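## Task

Find each drive blank marked with a red sticker and push it fully home until it bottoms out and clicks into its latch; do not touch blanks without a red sticker. The rack is loose on the table: it must not tilt beyond a slight amount (a bigger tilt means failure) and it must finish in its original position.

## Robot and tools

ROBOT. Two arms, left_arm and right_arm, each with a parallel two-finger gripper and a wrist camera (cam_left_wrist and cam_right_wrist, both 672x504). Base roots in the scene frame: left_arm at (+0.019, +0.234, 0) m, right_arm at (-0.025, -0.253, 0) m, both nearly unrotated about z. A two-camera stand is fixed behind the arms.

FRAMES. Scene frame: origin at table-top height halfway between the nominal bases, +x out over the table, +z up, left_arm toward +y (these are not image left/right). Reported hand positions, orientations and Hand targets use the scene frame. Offsets in commands use the current Hand target's own axes. On the gripper, +z points along the fingers and the fingers close along y. end_effector_position is the point between the pads, roughly 1 cm short of the fingertips.

execute_actions(actions, cameras). actions is a list of actions; each action is a table of up to 15 rows, one row per 1/30 s step (a short table repeats its final row to fill 15). Every row has 14 numbers in [-1, 1]: left dx, dy, dz, rx, ry, rz, opening, then right the same seven. Both arms are always included. The six pose numbers are an offset, not a pose: measured from that arm's Hand target as it was when the action began, along the Hand target's axes; every row counts from that same start, not from the row before. Scale: 1.0 = 0.6 m for dx..dz, 180 degrees for the rotation vector rx, ry, rz. Repeating an offset in a new action moves further. Opening is absolute: +1 fully open (0.094 m), -1 closed. Sending six zeros re-commands the current Hand target; an arm stopped by contact keeps pushing until you command it elsewhere. To leave a gripper unchanged, resend its present opening (0 is a real command). cameras: list of names, ["all"], or [] for none; images come by default only with an empty actions list. An empty list also reports the scene number and task.

move(target, speed, blend, opening_speed, grip_force, blocking, cameras). target is one 14-number row (same layout and scale as above) or a list of up to 15 such rows; every row is an offset from the Hand targets at the move's start, not from the previous row. Paths are straight, end together, last at least 0.5 s and at most 10 s overall. speed: m/s, 0.002 to 2.9, default 0.25 (turns up to twice that in rad/s); one value or one per target. blend: metres of corner rounding per target; 0 stops at each. opening_speed: per second on the -1..+1 scale, 0.2 or more. grip_force: newtons per pad, 10 to 50, one value or one per arm; it persists; lower force closes slowly. blocking=false returns after about 0.5 s while the move continues. Moves do not avoid obstacles or the other arm, and grippers lag and overshoot speed, most with a straight arm; do not path near an arm's own base. The result adds a move: line: done, off_target, moving, held or fault, plus limits=paced (pose clipped) or limits=held (steps withheld).

wait(seconds): 0 to 10 s, arms keep their last command; a running move continues. stop(): brakes a running move, needing some room. zoom_image(camera, region): region [x0, y0, x1, y1] in pixels of the newest image from cam_left_wrist or cam_right_wrist, at most 504x504. read_manual(section): licence texts only. finished_scene(scene): the current scene's number; ends it irreversibly, and later calls in that reply go to the next scene.

RESULTS. Per arm: end_effector_position (m) and end_effector_quat_wxyz, Hand target (your last commanded pose after clipping; next offsets start here), Tool commands, grip_measured (same scale as opening; reads up to ~2.5 mm wide when empty), Joint positions (last value = measured opening in m), Joint velocities (may be omitted when all within noise), joint torques (include arm weight, per-unit offset and noise; joints 1-3 wrap at ±28 N m), motor temperatures, and, for action calls, some step positions. MOTOR HOT appears at 75 °C; at 90 °C the arm folds and idles for the scene; at 100 °C it collapses. Avoid holding stretched poses or pushing into unreachable targets.

MOTION NOTES. Commanded orientation is clipped to within 40 degrees of the current one each step. Friction and weight can leave a gripper a few cm off its target without any contact; waiting does not close the gap, a new command (even all zeros) does, and a residual can be sent as an extra offset. Tiny moves may not start. Near the first joint's axis a small motion can swing the arm. The clearance check does not stop grippers or wrist cameras hitting each other.

CAMERAS. Calibration (pinhole+radial, K, D, T_world_to_cam) is given per camera for the start pose; wrist camera poses follow joint readings and may lag during motion, with small errors.

AVOID. The rack is free-standing: push blanks slowly and straight, with a target only slightly past the latch, then pull the target back behind the gripper to release the push. Do not tilt or shift the rack, push hard, slam or strike anything, let parts fall or leave them off the table, strain a camera cable, or let the arms press or collide with each other; any arm stop is costly.

Each tool is called as name([rows], argument=value, ...), one row to a line, values as JSON.

## Session

execute_actions(actions=[])

Scene clock: 0.00 s.
left_arm: end_effector_position=(+0.3048, +0.1757, +0.2572) grip_measured=+1.000 end_effector_quat_wxyz=(+0.560, -0.090, +0.820, +0.077) | right_arm: end_effector_position=(+0.2530, -0.1770, +0.1853) grip_measured=+1.000 end_effector_quat_wxyz=(+0.433, -0.016, +0.892, -0.130)
Joint positions: left_arm=[-0.703 0.87 0.789 -0.494 -0.847 -0.426 0.094] | right_arm=[0.746 1.033 0.802 -0.679 0.724 0.395 0.094]
Joint velocities: within noise
Joint torques (N m): no reading
Motor temperatures (°C): left_arm=[28 28 32 34 26 27 30] | right_arm=[26 33 30 31 26 25 27]
Heat: left arm: 34 °C; right arm: 33 °C.
Hand target: left_arm +0.3048, +0.1779, +0.2648; +0.569, -0.101, +0.813, +0.074 | right_arm +0.2546, -0.1785, +0.1920; +0.442, -0.007, +0.887, -0.130
Tool commands: left_gripper/opening=+1.0 right_gripper/opening=+1.0
camera_calibration:
cam_left_wrist: T_world_to_cam=[[0.233535, -0.972327, -0.00644059, 0.102206], [-0.709292, -0.165821, -0.685134, 0.457929], [0.665106, 0.164571, -0.728389, 0.0439916], [0, 0, 0, 1]] pos_world=[0.271678, 0.168072, 0.346444]
cam_right_wrist: T_world_to_cam=[[-0.0757894, -0.968623, 0.236695, -0.194568], [-0.892993, -0.0396804, -0.448318, 0.34111], [0.443643, -0.245345, -0.861967, 0.0939367], [0, 0, 0, 1]] pos_world=[0.248188, -0.151881, 0.279949]

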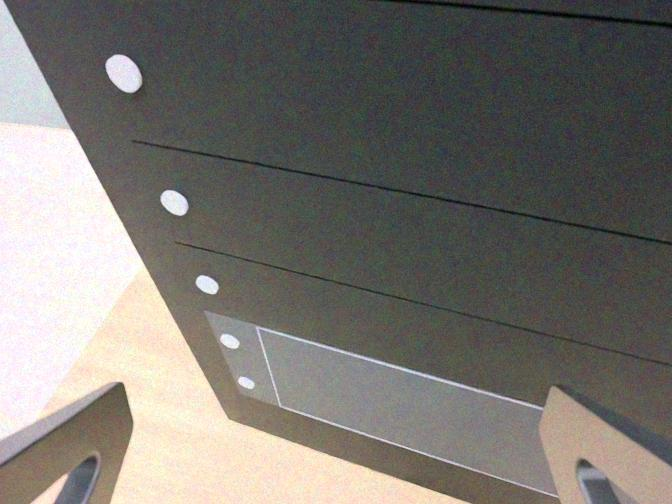

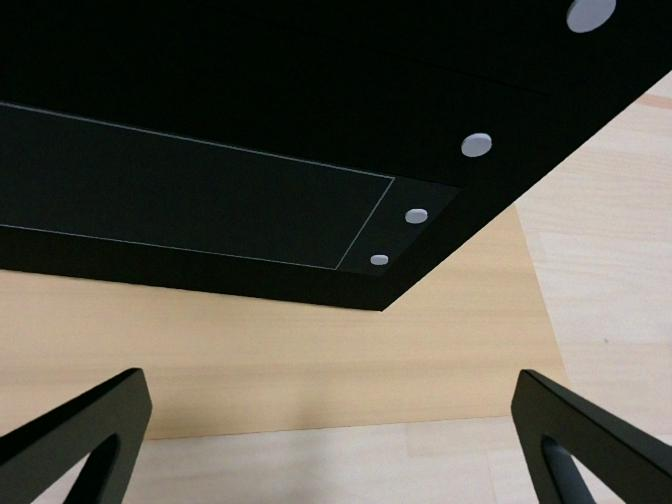

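move(target=[-0.28,0.03,-0.195,0,-0.17,0,1,0,0,0,0,0,0,1], cameras=["all"])

Scene clock: 8.60 s.
left_arm: end_effector_position=(+0.2479, +0.1854, +0.4648) grip_measured=+1.000 end_effector_quat_wxyz=(+0.756, -0.081, +0.641, +0.102) | right_arm: end_effector_position=(+0.2530, -0.1770, +0.1853) grip_measured=+1.000 end_effector_quat_wxyz=(+0.433, -0.016, +0.892, -0.130)
Joint positions: left_arm=[-1.052 0.718 0.91 0.362 -1.251 0.539 0.094] | right_arm=[0.746 1.033 0.802 -0.679 0.724 0.395 0.094]
Joint torques (N m): left_arm=[0.42 1.11 4.83 1.27 0.5 0.06] | right_arm=[0.05 -2.58 6.6 1.06 0.47 0.02]
Heat: left arm: 35 °C; right arm: 33 °C.
Hand target: left_arm +0.2498, +0.1812, +0.4628; +0.763, -0.077, +0.634, +0.098 | right_arm +0.2546, -0.1785, +0.1920; +0.442, -0.007, +0.887, -0.130
Off the commanded pose: left_arm 0.005 m, 1 deg | right_arm 0.007 m, 2 deg.
move: done
camera_calibration:
cam_left_wrist: T_world_to_cam=[[0.248798, -0.968531, 0.00694429, 0.115582], [-0.267196, -0.0755257, -0.960678, 0.563062], [0.930971, 0.237159, -0.277578, -0.0574069], [0, 0, 0, 1]] pos_world=[0.175135, 0.168085, 0.524184]
cam_right_wrist: T_world_to_cam=[[-0.0757894, -0.968623, 0.236695, -0.194568], [-0.892993, -0.0396804, -0.448318, 0.34111], [0.443643, -0.245345, -0.861967, 0.0939367], [0, 0, 0, 1]] pos_world=[0.248188, -0.151881, 0.279949]

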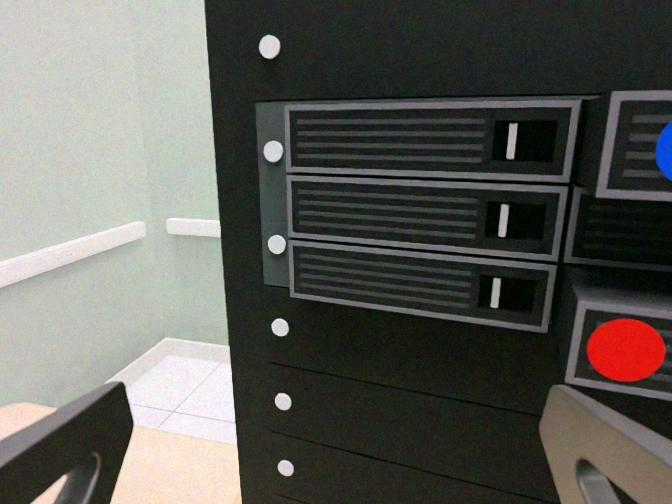

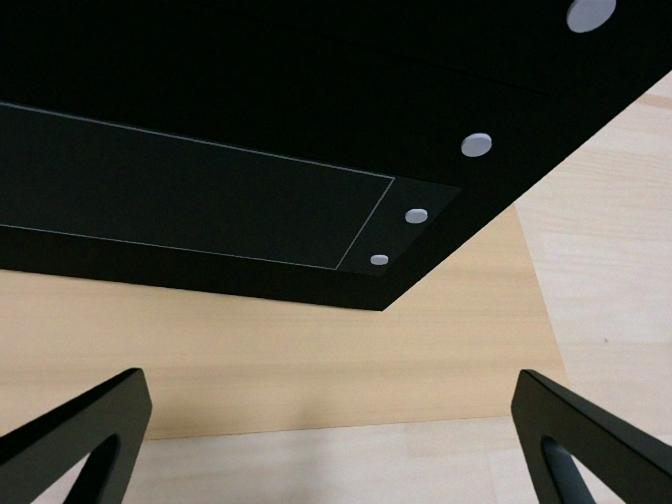

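move(target=[0,0,0,0,0,0,1,-0.335,-0.115,-0.308,0,-0.22,0,1], cameras=["all"])

Scene clock: 13.57 s.
left_arm: end_effector_position=(+0.2478, +0.1857, +0.4653) grip_measured=+1.000 end_effector_quat_wxyz=(+0.757, -0.083, +0.640, +0.101) | right_arm: end_effector_position=(+0.2246, -0.1753, +0.4558) grip_measured=+1.000 end_effector_quat_wxyz=(+0.700, -0.071, +0.697, -0.139)
Joint positions: left_arm=[-1.052 0.718 0.91 0.366 -1.251 0.539 0.094] | right_arm=[0.98 0.81 1.16 -0.317 1.017 -0.327 0.094]
Joint torques (N m): left_arm=[0.35 1.21 4.85 1.3 0.49 0.08] | right_arm=[-0.84 0.91 6.74 1.96 -0.16 -0.07]
Heat: left arm: 36 °C; right arm: 33 °C.
Hand target: left_arm +0.2498, +0.1812, +0.4628; +0.763, -0.077, +0.634, +0.098 | right_arm +0.2243, -0.1779, +0.4721; +0.717, -0.050, +0.685, -0.120
Off the commanded pose: left_arm 0.006 m, 1 deg | right_arm 0.016 m, 4 deg.
move: off_target (right_arm)
camera_calibration:
cam_left_wrist: T_world_to_cam=[[0.24871, -0.968511, 0.0113737, 0.113823], [-0.26495, -0.0793234, -0.960994, 0.563814], [0.931636, 0.235995, -0.276335, -0.0577087], [0, 0, 0, 1]] pos_world=[0.174837, 0.168582, 0.524581]
cam_right_wrist: T_world_to_cam=[[-0.082495, -0.95279, 0.292208, -0.280157], [-0.427214, -0.231091, -0.87412, 0.493014], [0.900379, -0.196946, -0.387981, 0.0298923], [0, 0, 0, 1]] pos_world=[0.160596, -0.147112, 0.524415]

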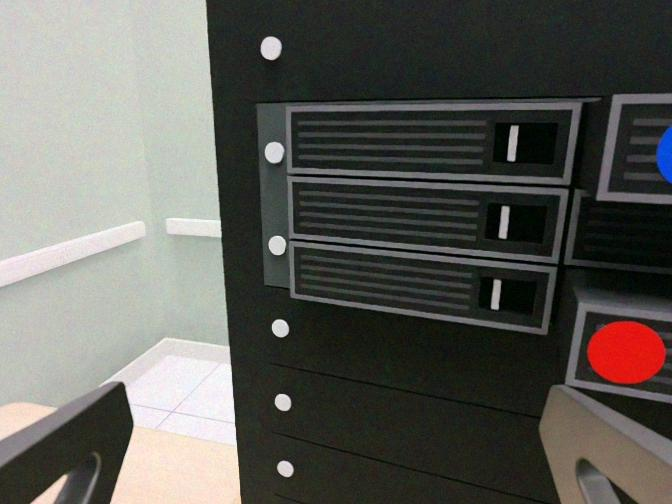

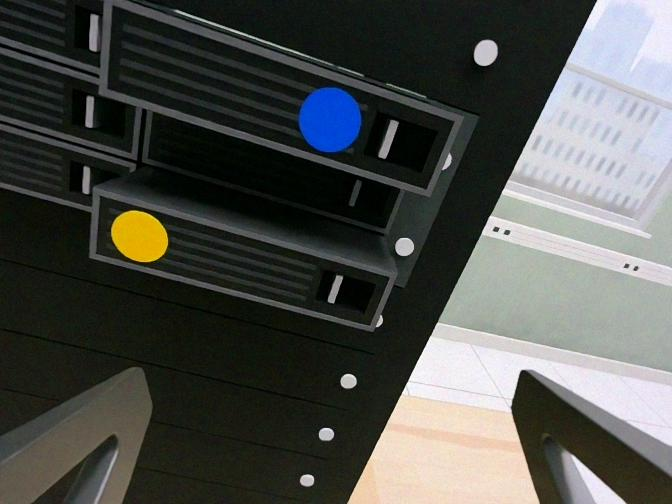

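move(target=[0,-0.1,-0.03,0.13,0,0,1,0,0,0,0,0,0,1], cameras=["all"])

Scene clock: 19.10 s.
left_arm: end_effector_position=(+0.2525, +0.1115, +0.4437) grip_measured=+1.000 end_effector_quat_wxyz=(+0.758, +0.087, +0.646, -0.017) | right_arm: end_effector_position=(+0.2246, -0.1753, +0.4558) grip_measured=+1.000 end_effector_quat_wxyz=(+0.700, -0.071, +0.697, -0.139)
Joint positions: left_arm=[-1.052 0.693 0.917 0.009 -0.866 0.292 0.094] | right_arm=[0.98 0.81 1.16 -0.317 1.017 -0.327 0.094]
Joint torques (N m): left_arm=[0.42 -0.47 11.02 0.95 0.21 -0.13] | right_arm=[-0.96 0.91 6.79 1.97 -0.14 -0.04]
Heat: left arm: 36 °C; right arm: 33 °C.
Hand target: left_arm +0.2476, +0.1186, +0.4590; +0.763, +0.079, +0.641, -0.033 | right_arm +0.2243, -0.1779, +0.4721; +0.717, -0.050, +0.685, -0.120
Off the commanded pose: left_arm 0.018 m, 2 deg | right_arm 0.016 m, 4 deg.
move: off_target (left_arm, right_arm)
camera_calibration:
cam_left_wrist: T_world_to_cam=[[-0.147923, -0.98436, -0.0956815, 0.190447], [-0.275507, 0.13393, -0.951924, 0.513314], [0.94985, -0.11445, -0.291009, -0.00959587], [0, 0, 0, 1]] pos_world=[0.178707, 0.117622, 0.504065]
cam_right_wrist: T_world_to_cam=[[-0.082495, -0.95279, 0.292208, -0.280157], [-0.427214, -0.231091, -0.87412, 0.493014], [0.900379, -0.196946, -0.387981, 0.0298923], [0, 0, 0, 1]] pos_world=[0.160596, -0.147112, 0.524415]

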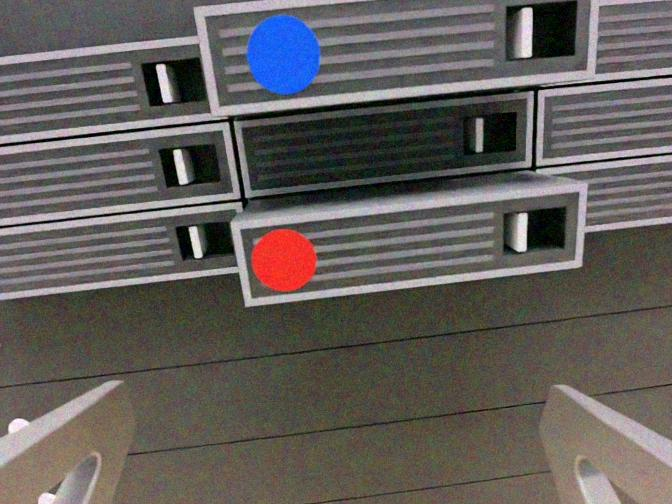

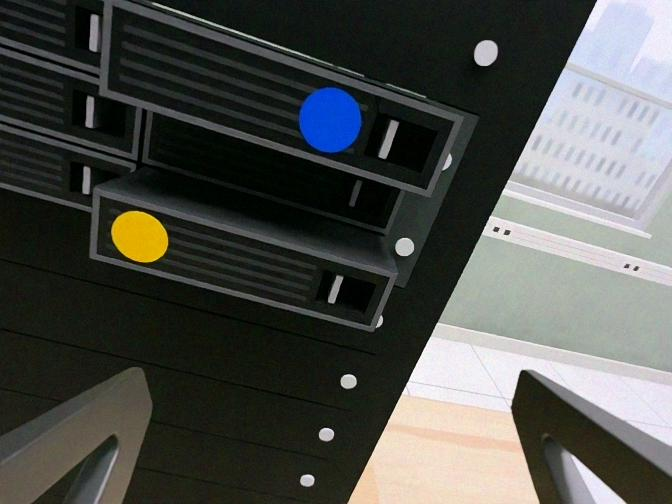

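move(target=[-0.0275,-0.054,0.02,-0.025,0.05,0,-1,0,0,0,0,0,0,1])

move(target=[0,0,0,0,0,-0.5,-1,0,0,0,0,0,0,1], cameras=["all"], speed=0.4)

Scene clock: 31.93 s.
left_arm: end_effector_position=(+0.2533, +0.0807, +0.4646) grip_measured=-0.990 end_effector_quat_wxyz=(+0.713, +0.058, +0.698, +0.007) | right_arm: end_effector_position=(+0.2246, -0.1753, +0.4558) grip_measured=+1.000 end_effector_quat_wxyz=(+0.700, -0.071, +0.697, -0.139)
Joint positions: left_arm=[-1.224 0.933 1.224 -0.249 -1.136 0.131 0] | right_arm=[0.98 0.81 1.16 -0.317 1.017 -0.327 0.094]
Joint torques (N m): left_arm=[-0.24 -0.83 10.82 0.9 -0.05 -0.12] | right_arm=[-0.88 0.87 6.76 1.93 -0.14 -0.07]
Heat: left arm: 36 °C; right arm: 35 °C.
Hand target: left_arm +0.2514, +0.0839, +0.4747; +0.713, +0.051, +0.699, -0.001 | right_arm +0.2243, -0.1779, +0.4721; +0.717, -0.050, +0.685, -0.120
Off the commanded pose: left_arm 0.011 m, 1 deg | right_arm 0.016 m, 4 deg.
move: off_target (left_arm, right_arm)

Scene clock: 35.10 s.
left_arm: end_effector_position=(+0.2532, +0.0791, +0.4647) grip_measured=-0.990 end_effector_quat_wxyz=(+0.503, -0.456, +0.532, -0.507) | right_arm: end_effector_position=(+0.2246, -0.1753, +0.4558) grip_measured=+1.000 end_effector_quat_wxyz=(+0.700, -0.071, +0.697, -0.139)
Joint positions: left_arm=[-1.224 0.933 1.224 -0.249 -1.126 -1.46 0] | right_arm=[0.98 0.81 1.16 -0.317 1.017 -0.327 0.094]
Joint torques (N m): left_arm=[-0.32 -0.84 10.78 0.92 -0.02 0] | right_arm=[-0.91 0.9 6.74 1.96 -0.15 -0.05]
Motor temperatures (°C): left_arm=[28 28 37 36 26 27 29] | right_arm=[26 33 32 35 26 25 27]
Heat: left arm: 37 °C; right arm: 35 °C.
Hand target: left_arm +0.2514, +0.0839, +0.4747; +0.503, -0.458, +0.531, -0.505 | right_arm +0.2243, -0.1779, +0.4721; +0.717, -0.050, +0.685, -0.120
Off the commanded pose: left_arm 0.011 m, 0 deg | right_arm 0.016 m, 4 deg.
move: off_target (left_arm, right_arm)
camera_calibration:
cam_left_wrist: T_world_to_cam=[[-0.0297731, -0.0539228, 0.998101, -0.451127], [-0.503049, -0.862061, -0.061579, 0.260429], [0.863745, -0.503927, -0.00145951, -0.089766], [0, 0, 0, 1]] pos_world=[0.195112, 0.154944, 0.466176]
cam_right_wrist: T_world_to_cam=[[-0.082495, -0.95279, 0.292208, -0.280157], [-0.427214, -0.231091, -0.87412, 0.493014], [0.900379, -0.196946, -0.387981, 0.0298923], [0, 0, 0, 1]] pos_world=[0.160596, -0.147112, 0.524415]

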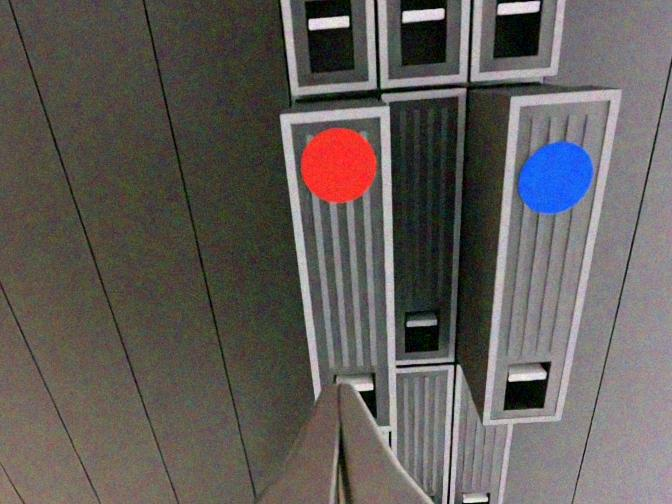

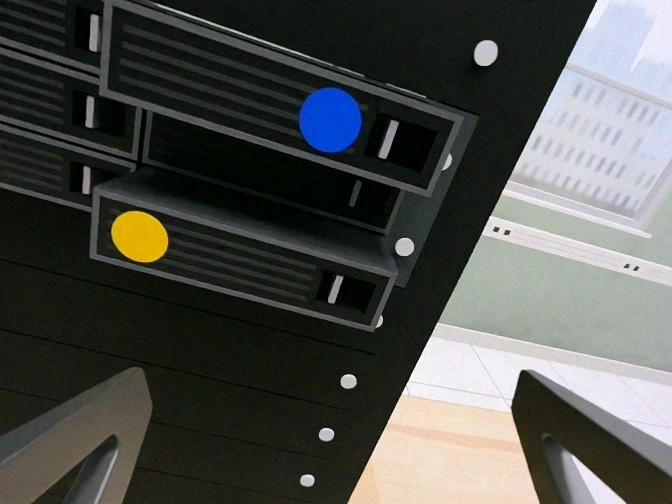

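move(target=[-0.01,0,0.055,0,0,0,-1,0,0,0,0,0,0,1], speed=0.06, cameras=["cam_left_wrist"])

move(target=[0,0,0.08,0,0,0,-1,0,0,0,0,0,0,1], speed=0.03, cameras=["cam_left_wrist"])

Scene clock: 41.20 s.
left_arm: end_effector_position=(+0.2857, +0.0823, +0.4652) grip_measured=-0.990 end_effector_quat_wxyz=(+0.501, -0.456, +0.534, -0.506) | right_arm: end_effector_position=(+0.2246, -0.1753, +0.4558) grip_measured=+1.000 end_effector_quat_wxyz=(+0.700, -0.071, +0.697, -0.139)
Joint positions: left_arm=[-1.027 0.975 1.248 -0.249 -0.927 -1.478 0] | right_arm=[0.98 0.81 1.16 -0.317 1.017 -0.327 0.094]
Joint torques (N m): left_arm=[0.42 -1.46 10.89 1.1 0.02 0.01] | right_arm=[-0.92 0.79 6.86 1.97 -0.16 -0.06]
Heat: left arm: 38 °C; right arm: 36 °C.
Hand target: left_arm +0.2847, +0.0875, +0.4758; +0.503, -0.458, +0.531, -0.505 | right_arm +0.2243, -0.1779, +0.4721; +0.717, -0.050, +0.685, -0.120
Off the commanded pose: left_arm 0.012 m, 1 deg | right_arm 0.016 m, 4 deg.
move: off_target (left_arm, right_arm)
camera_calibration:
cam_left_wrist: T_world_to_cam=[[-0.0261496, -0.0547223, 0.998159, -0.451491], [-0.505353, -0.860794, -0.0604307, 0.279643], [0.862516, -0.506003, -0.00514468, -0.113962], [0, 0, 0, 1]] pos_world=[0.227806, 0.158343, 0.466973]
Images, in order (width x height): cam_left_wrist 672x504.

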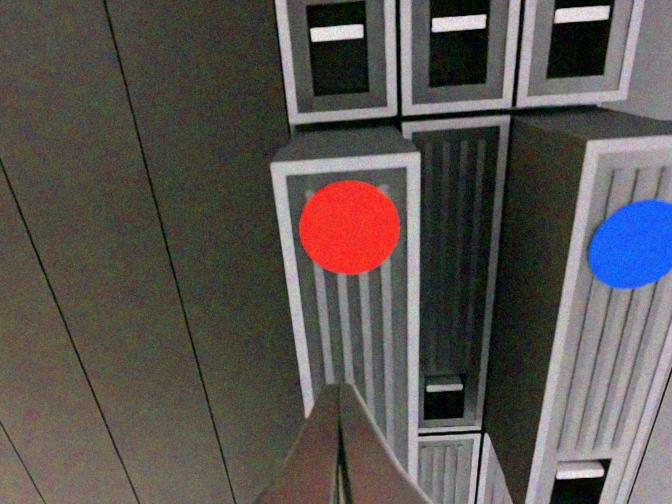

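Scene clock: 43.37 s.
left_arm: end_effector_position=(+0.3257, +0.0820, +0.4587) grip_measured=-0.990 end_effector_quat_wxyz=(+0.500, -0.457, +0.547, -0.492) | right_arm: end_effector_position=(+0.2246, -0.1753, +0.4558) grip_measured=+1.000 end_effector_quat_wxyz=(+0.700, -0.071, +0.697, -0.139)
Joint positions: left_arm=[-0.846 1.063 1.29 -0.249 -0.748 -1.487 0] | right_arm=[0.98 0.81 1.16 -0.317 1.017 -0.327 0.094]
Joint torques (N m): left_arm=[2 -0.7 11.38 1.68 0.15 0.03] | right_arm=[-0.9 0.81 6.76 1.93 -0.17 -0.09]
Heat: left arm: 39 °C; right arm: 36 °C.
Hand target: left_arm +0.3326, +0.0838, +0.4764; +0.503, -0.458, +0.531, -0.505 | right_arm +0.2243, -0.1779, +0.4721; +0.717, -0.050, +0.685, -0.120
Off the commanded pose: left_arm 0.019 m, 2 deg | right_arm 0.016 m, 4 deg.
move: off_target (left_arm, right_arm)
camera_calibration:
cam_left_wrist: T_world_to_cam=[[0.00154174, -0.0813198, 0.996687, -0.450168], [-0.505978, -0.859753, -0.0693647, 0.303465], [0.862545, -0.504195, -0.0424715, -0.13175], [0, 0, 0, 1]] pos_world=[0.267881, 0.157869, 0.464131]
Images, in order (width x height): cam_left_wrist 672x504.

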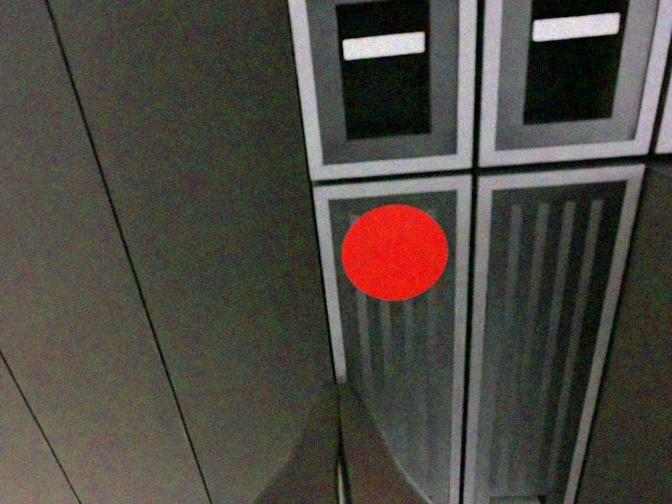

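move(target=[0,-0.013,-0.045,0,0,0,-1,0,0,0,0,0,0,1], speed=0.1, cameras=["cam_left_wrist"])

Scene clock: 45.90 s.
left_arm: end_effector_position=(+0.3141, +0.0741, +0.4660) grip_measured=-0.990 end_effector_quat_wxyz=(+0.500, -0.456, +0.542, -0.499) | right_arm: end_effector_position=(+0.2246, -0.1753, +0.4558) grip_measured=+1.000 end_effector_quat_wxyz=(+0.700, -0.071, +0.697, -0.139)
Joint positions: left_arm=[-0.918 1.062 1.307 -0.249 -0.817 -1.487 0] | right_arm=[0.98 0.81 1.16 -0.317 1.017 -0.327 0.094]
Joint torques (N m): left_arm=[-0.39 -5.09 11.06 1.07 -0.14 0.06] | right_arm=[-0.98 0.91 6.75 1.96 -0.15 -0.07]
Heat: left arm: 39 °C; right arm: 36 °C.
Hand target: left_arm +0.3055, +0.0853, +0.4838; +0.503, -0.458, +0.531, -0.505 | right_arm +0.2243, -0.1779, +0.4721; +0.717, -0.050, +0.685, -0.120
Off the commanded pose: left_arm 0.023 m, 1 deg | right_arm 0.016 m, 4 deg.
move: off_target (left_arm, right_arm)
camera_calibration:
cam_left_wrist: T_world_to_cam=[[-0.0104445, -0.0688246, 0.997574, -0.45559], [-0.508143, -0.858848, -0.0645738, 0.289713], [0.861209, -0.507585, -0.0260025, -0.132409], [0, 0, 0, 1]] pos_world=[0.25649, 0.150255, 0.469749]
Images, in order (width x height): cam_left_wrist 672x504.

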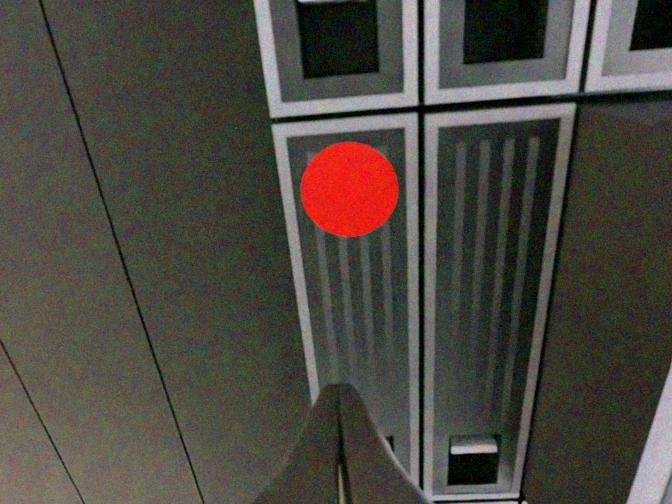

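move(target=[-0.01,0.003,0.062,0,0,0,-1,0,0,0,0,0,0,1], speed=0.04, cameras=["cam_left_wrist"])

move(target=[0,-0.005,0.015,0,0,0,-1,0,0,0,0,0,0,1], speed=0.03, cameras=["cam_left_wrist"])

Scene clock: 49.97 s.
left_arm: end_effector_position=(+0.3291, +0.0839, +0.4679) grip_measured=-0.990 end_effector_quat_wxyz=(+0.492, -0.449, +0.552, -0.502) | right_arm: end_effector_position=(+0.2246, -0.1753, +0.4558) grip_measured=+1.000 end_effector_quat_wxyz=(+0.700, -0.071, +0.697, -0.139)
Joint positions: left_arm=[-0.803 1.069 1.331 -0.279 -0.674 -1.489 0] | right_arm=[0.98 0.81 1.16 -0.317 1.017 -0.327 0.094]
Joint torques (N m): left_arm=[2.95 1.25 11.36 1.83 0.06 0.03] | right_arm=[-0.91 0.8 6.74 1.93 -0.18 -0.05]
Heat: left arm: 40 °C; right arm: 36 °C.
Hand target: left_arm +0.3431, +0.0887, +0.4831; +0.503, -0.458, +0.531, -0.505 | right_arm +0.2243, -0.1779, +0.4721; +0.717, -0.050, +0.685, -0.120
Off the commanded pose: left_arm 0.021 m, 3 deg | right_arm 0.016 m, 4 deg.
move: off_target (left_arm, right_arm)
camera_calibration:
cam_left_wrist: T_world_to_cam=[[-0.00248565, -0.0759414, 0.997109, -0.458422], [-0.532242, -0.844046, -0.0656107, 0.312965], [0.846589, -0.530866, -0.0383212, -0.127716], [0, 0, 0, 1]] pos_world=[0.273557, 0.161544, 0.472737]
Images, in order (width x height): cam_left_wrist 672x504.

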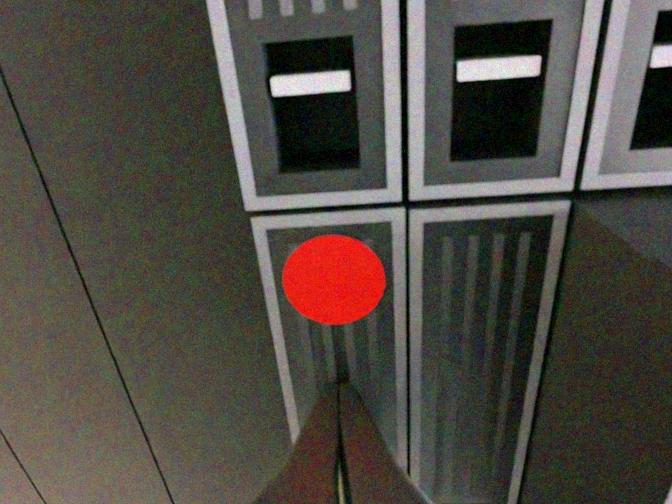

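Scene clock: 51.13 s.
left_arm: end_effector_position=(+0.3293, +0.0841, +0.4685) grip_measured=-0.990 end_effector_quat_wxyz=(+0.485, -0.445, +0.561, -0.502) | right_arm: end_effector_position=(+0.2246, -0.1753, +0.4558) grip_measured=+1.000 end_effector_quat_wxyz=(+0.700, -0.071, +0.697, -0.139)
Joint positions: left_arm=[-0.786 1.069 1.348 -0.31 -0.637 -1.492 0] | right_arm=[0.98 0.81 1.16 -0.317 1.017 -0.327 0.094]
Joint torques (N m): left_arm=[3.45 3.63 11.74 2.14 -0.07 0.03] | right_arm=[-0.88 0.84 6.87 1.94 -0.17 -0.07]
Heat: left arm: 40 °C; right arm: 36 °C.
Hand target: left_arm +0.3520, +0.0878, +0.4862; +0.503, -0.458, +0.531, -0.505 | right_arm +0.2243, -0.1779, +0.4721; +0.717, -0.050, +0.685, -0.120
Off the commanded pose: left_arm 0.029 m, 4 deg | right_arm 0.016 m, 4 deg.
move: off_target (left_arm, right_arm)
camera_calibration:
cam_left_wrist: T_world_to_cam=[[0.00676808, -0.0820521, 0.996605, -0.461317], [-0.549337, -0.83308, -0.0648582, 0.31773], [0.835574, -0.547033, -0.0507126, -0.117005], [0, 0, 0, 1]] pos_world=[0.275429, 0.162837, 0.474424]
Images, in order (width x height): cam_left_wrist 672x504.

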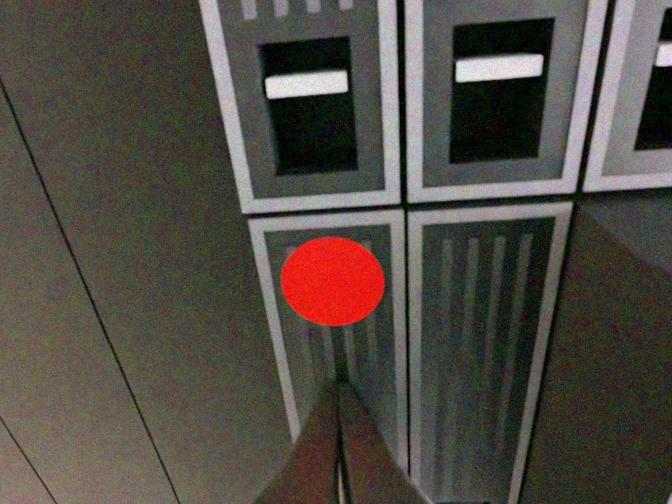

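move(target=[0,0,-0.12,0,0,0,-1,0,0,0,0,0,0,1], speed=0.12, cameras=["cam_left_wrist"])

Scene clock: 53.47 s.
left_arm: end_effector_position=(+0.2814, +0.0915, +0.4913) grip_measured=-0.990 end_effector_quat_wxyz=(+0.496, -0.462, +0.520, -0.520) | right_arm: end_effector_position=(+0.2246, -0.1753, +0.4558) grip_measured=+1.000 end_effector_quat_wxyz=(+0.700, -0.071, +0.697, -0.139)
Joint positions: left_arm=[-1.019 0.985 1.348 -0.308 -0.919 -1.492 0] | right_arm=[0.98 0.81 1.16 -0.317 1.017 -0.327 0.094]
Joint torques (N m): left_arm=[-0.51 -2.3 6.24 1.14 -0.08 0.14] | right_arm=[-0.99 0.77 6.78 1.94 -0.15 -0.06]
Heat: left arm: 40 °C; right arm: 36 °C.
Hand target: left_arm +0.2802, +0.0931, +0.4850; +0.503, -0.458, +0.531, -0.505 | right_arm +0.2243, -0.1779, +0.4721; +0.717, -0.050, +0.685, -0.120
Off the commanded pose: left_arm 0.007 m, 2 deg | right_arm 0.016 m, 4 deg.
move: off_target (right_arm)
camera_calibration:
cam_left_wrist: T_world_to_cam=[[-0.0413878, -0.0156846, 0.99902, -0.476858], [-0.504573, -0.862682, -0.0344477, 0.274227], [0.862377, -0.505504, 0.0277905, -0.121628], [0, 0, 0, 1]] pos_world=[0.22352, 0.167608, 0.489218]
Images, in order (width x height): cam_left_wrist 672x504.

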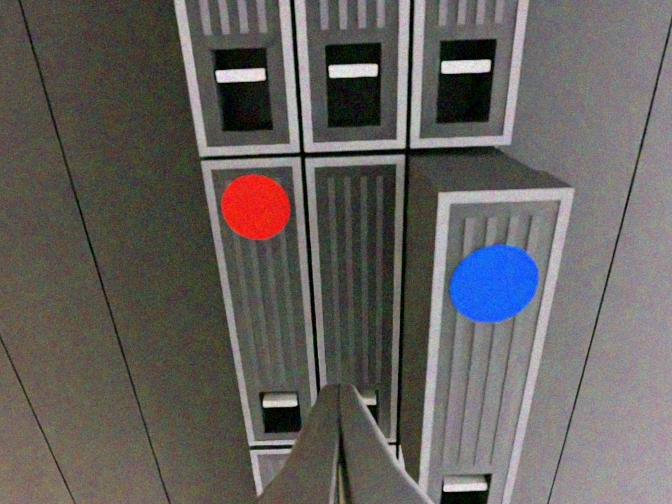

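finished_scene(scene=2)

The scene is finished: the task was done.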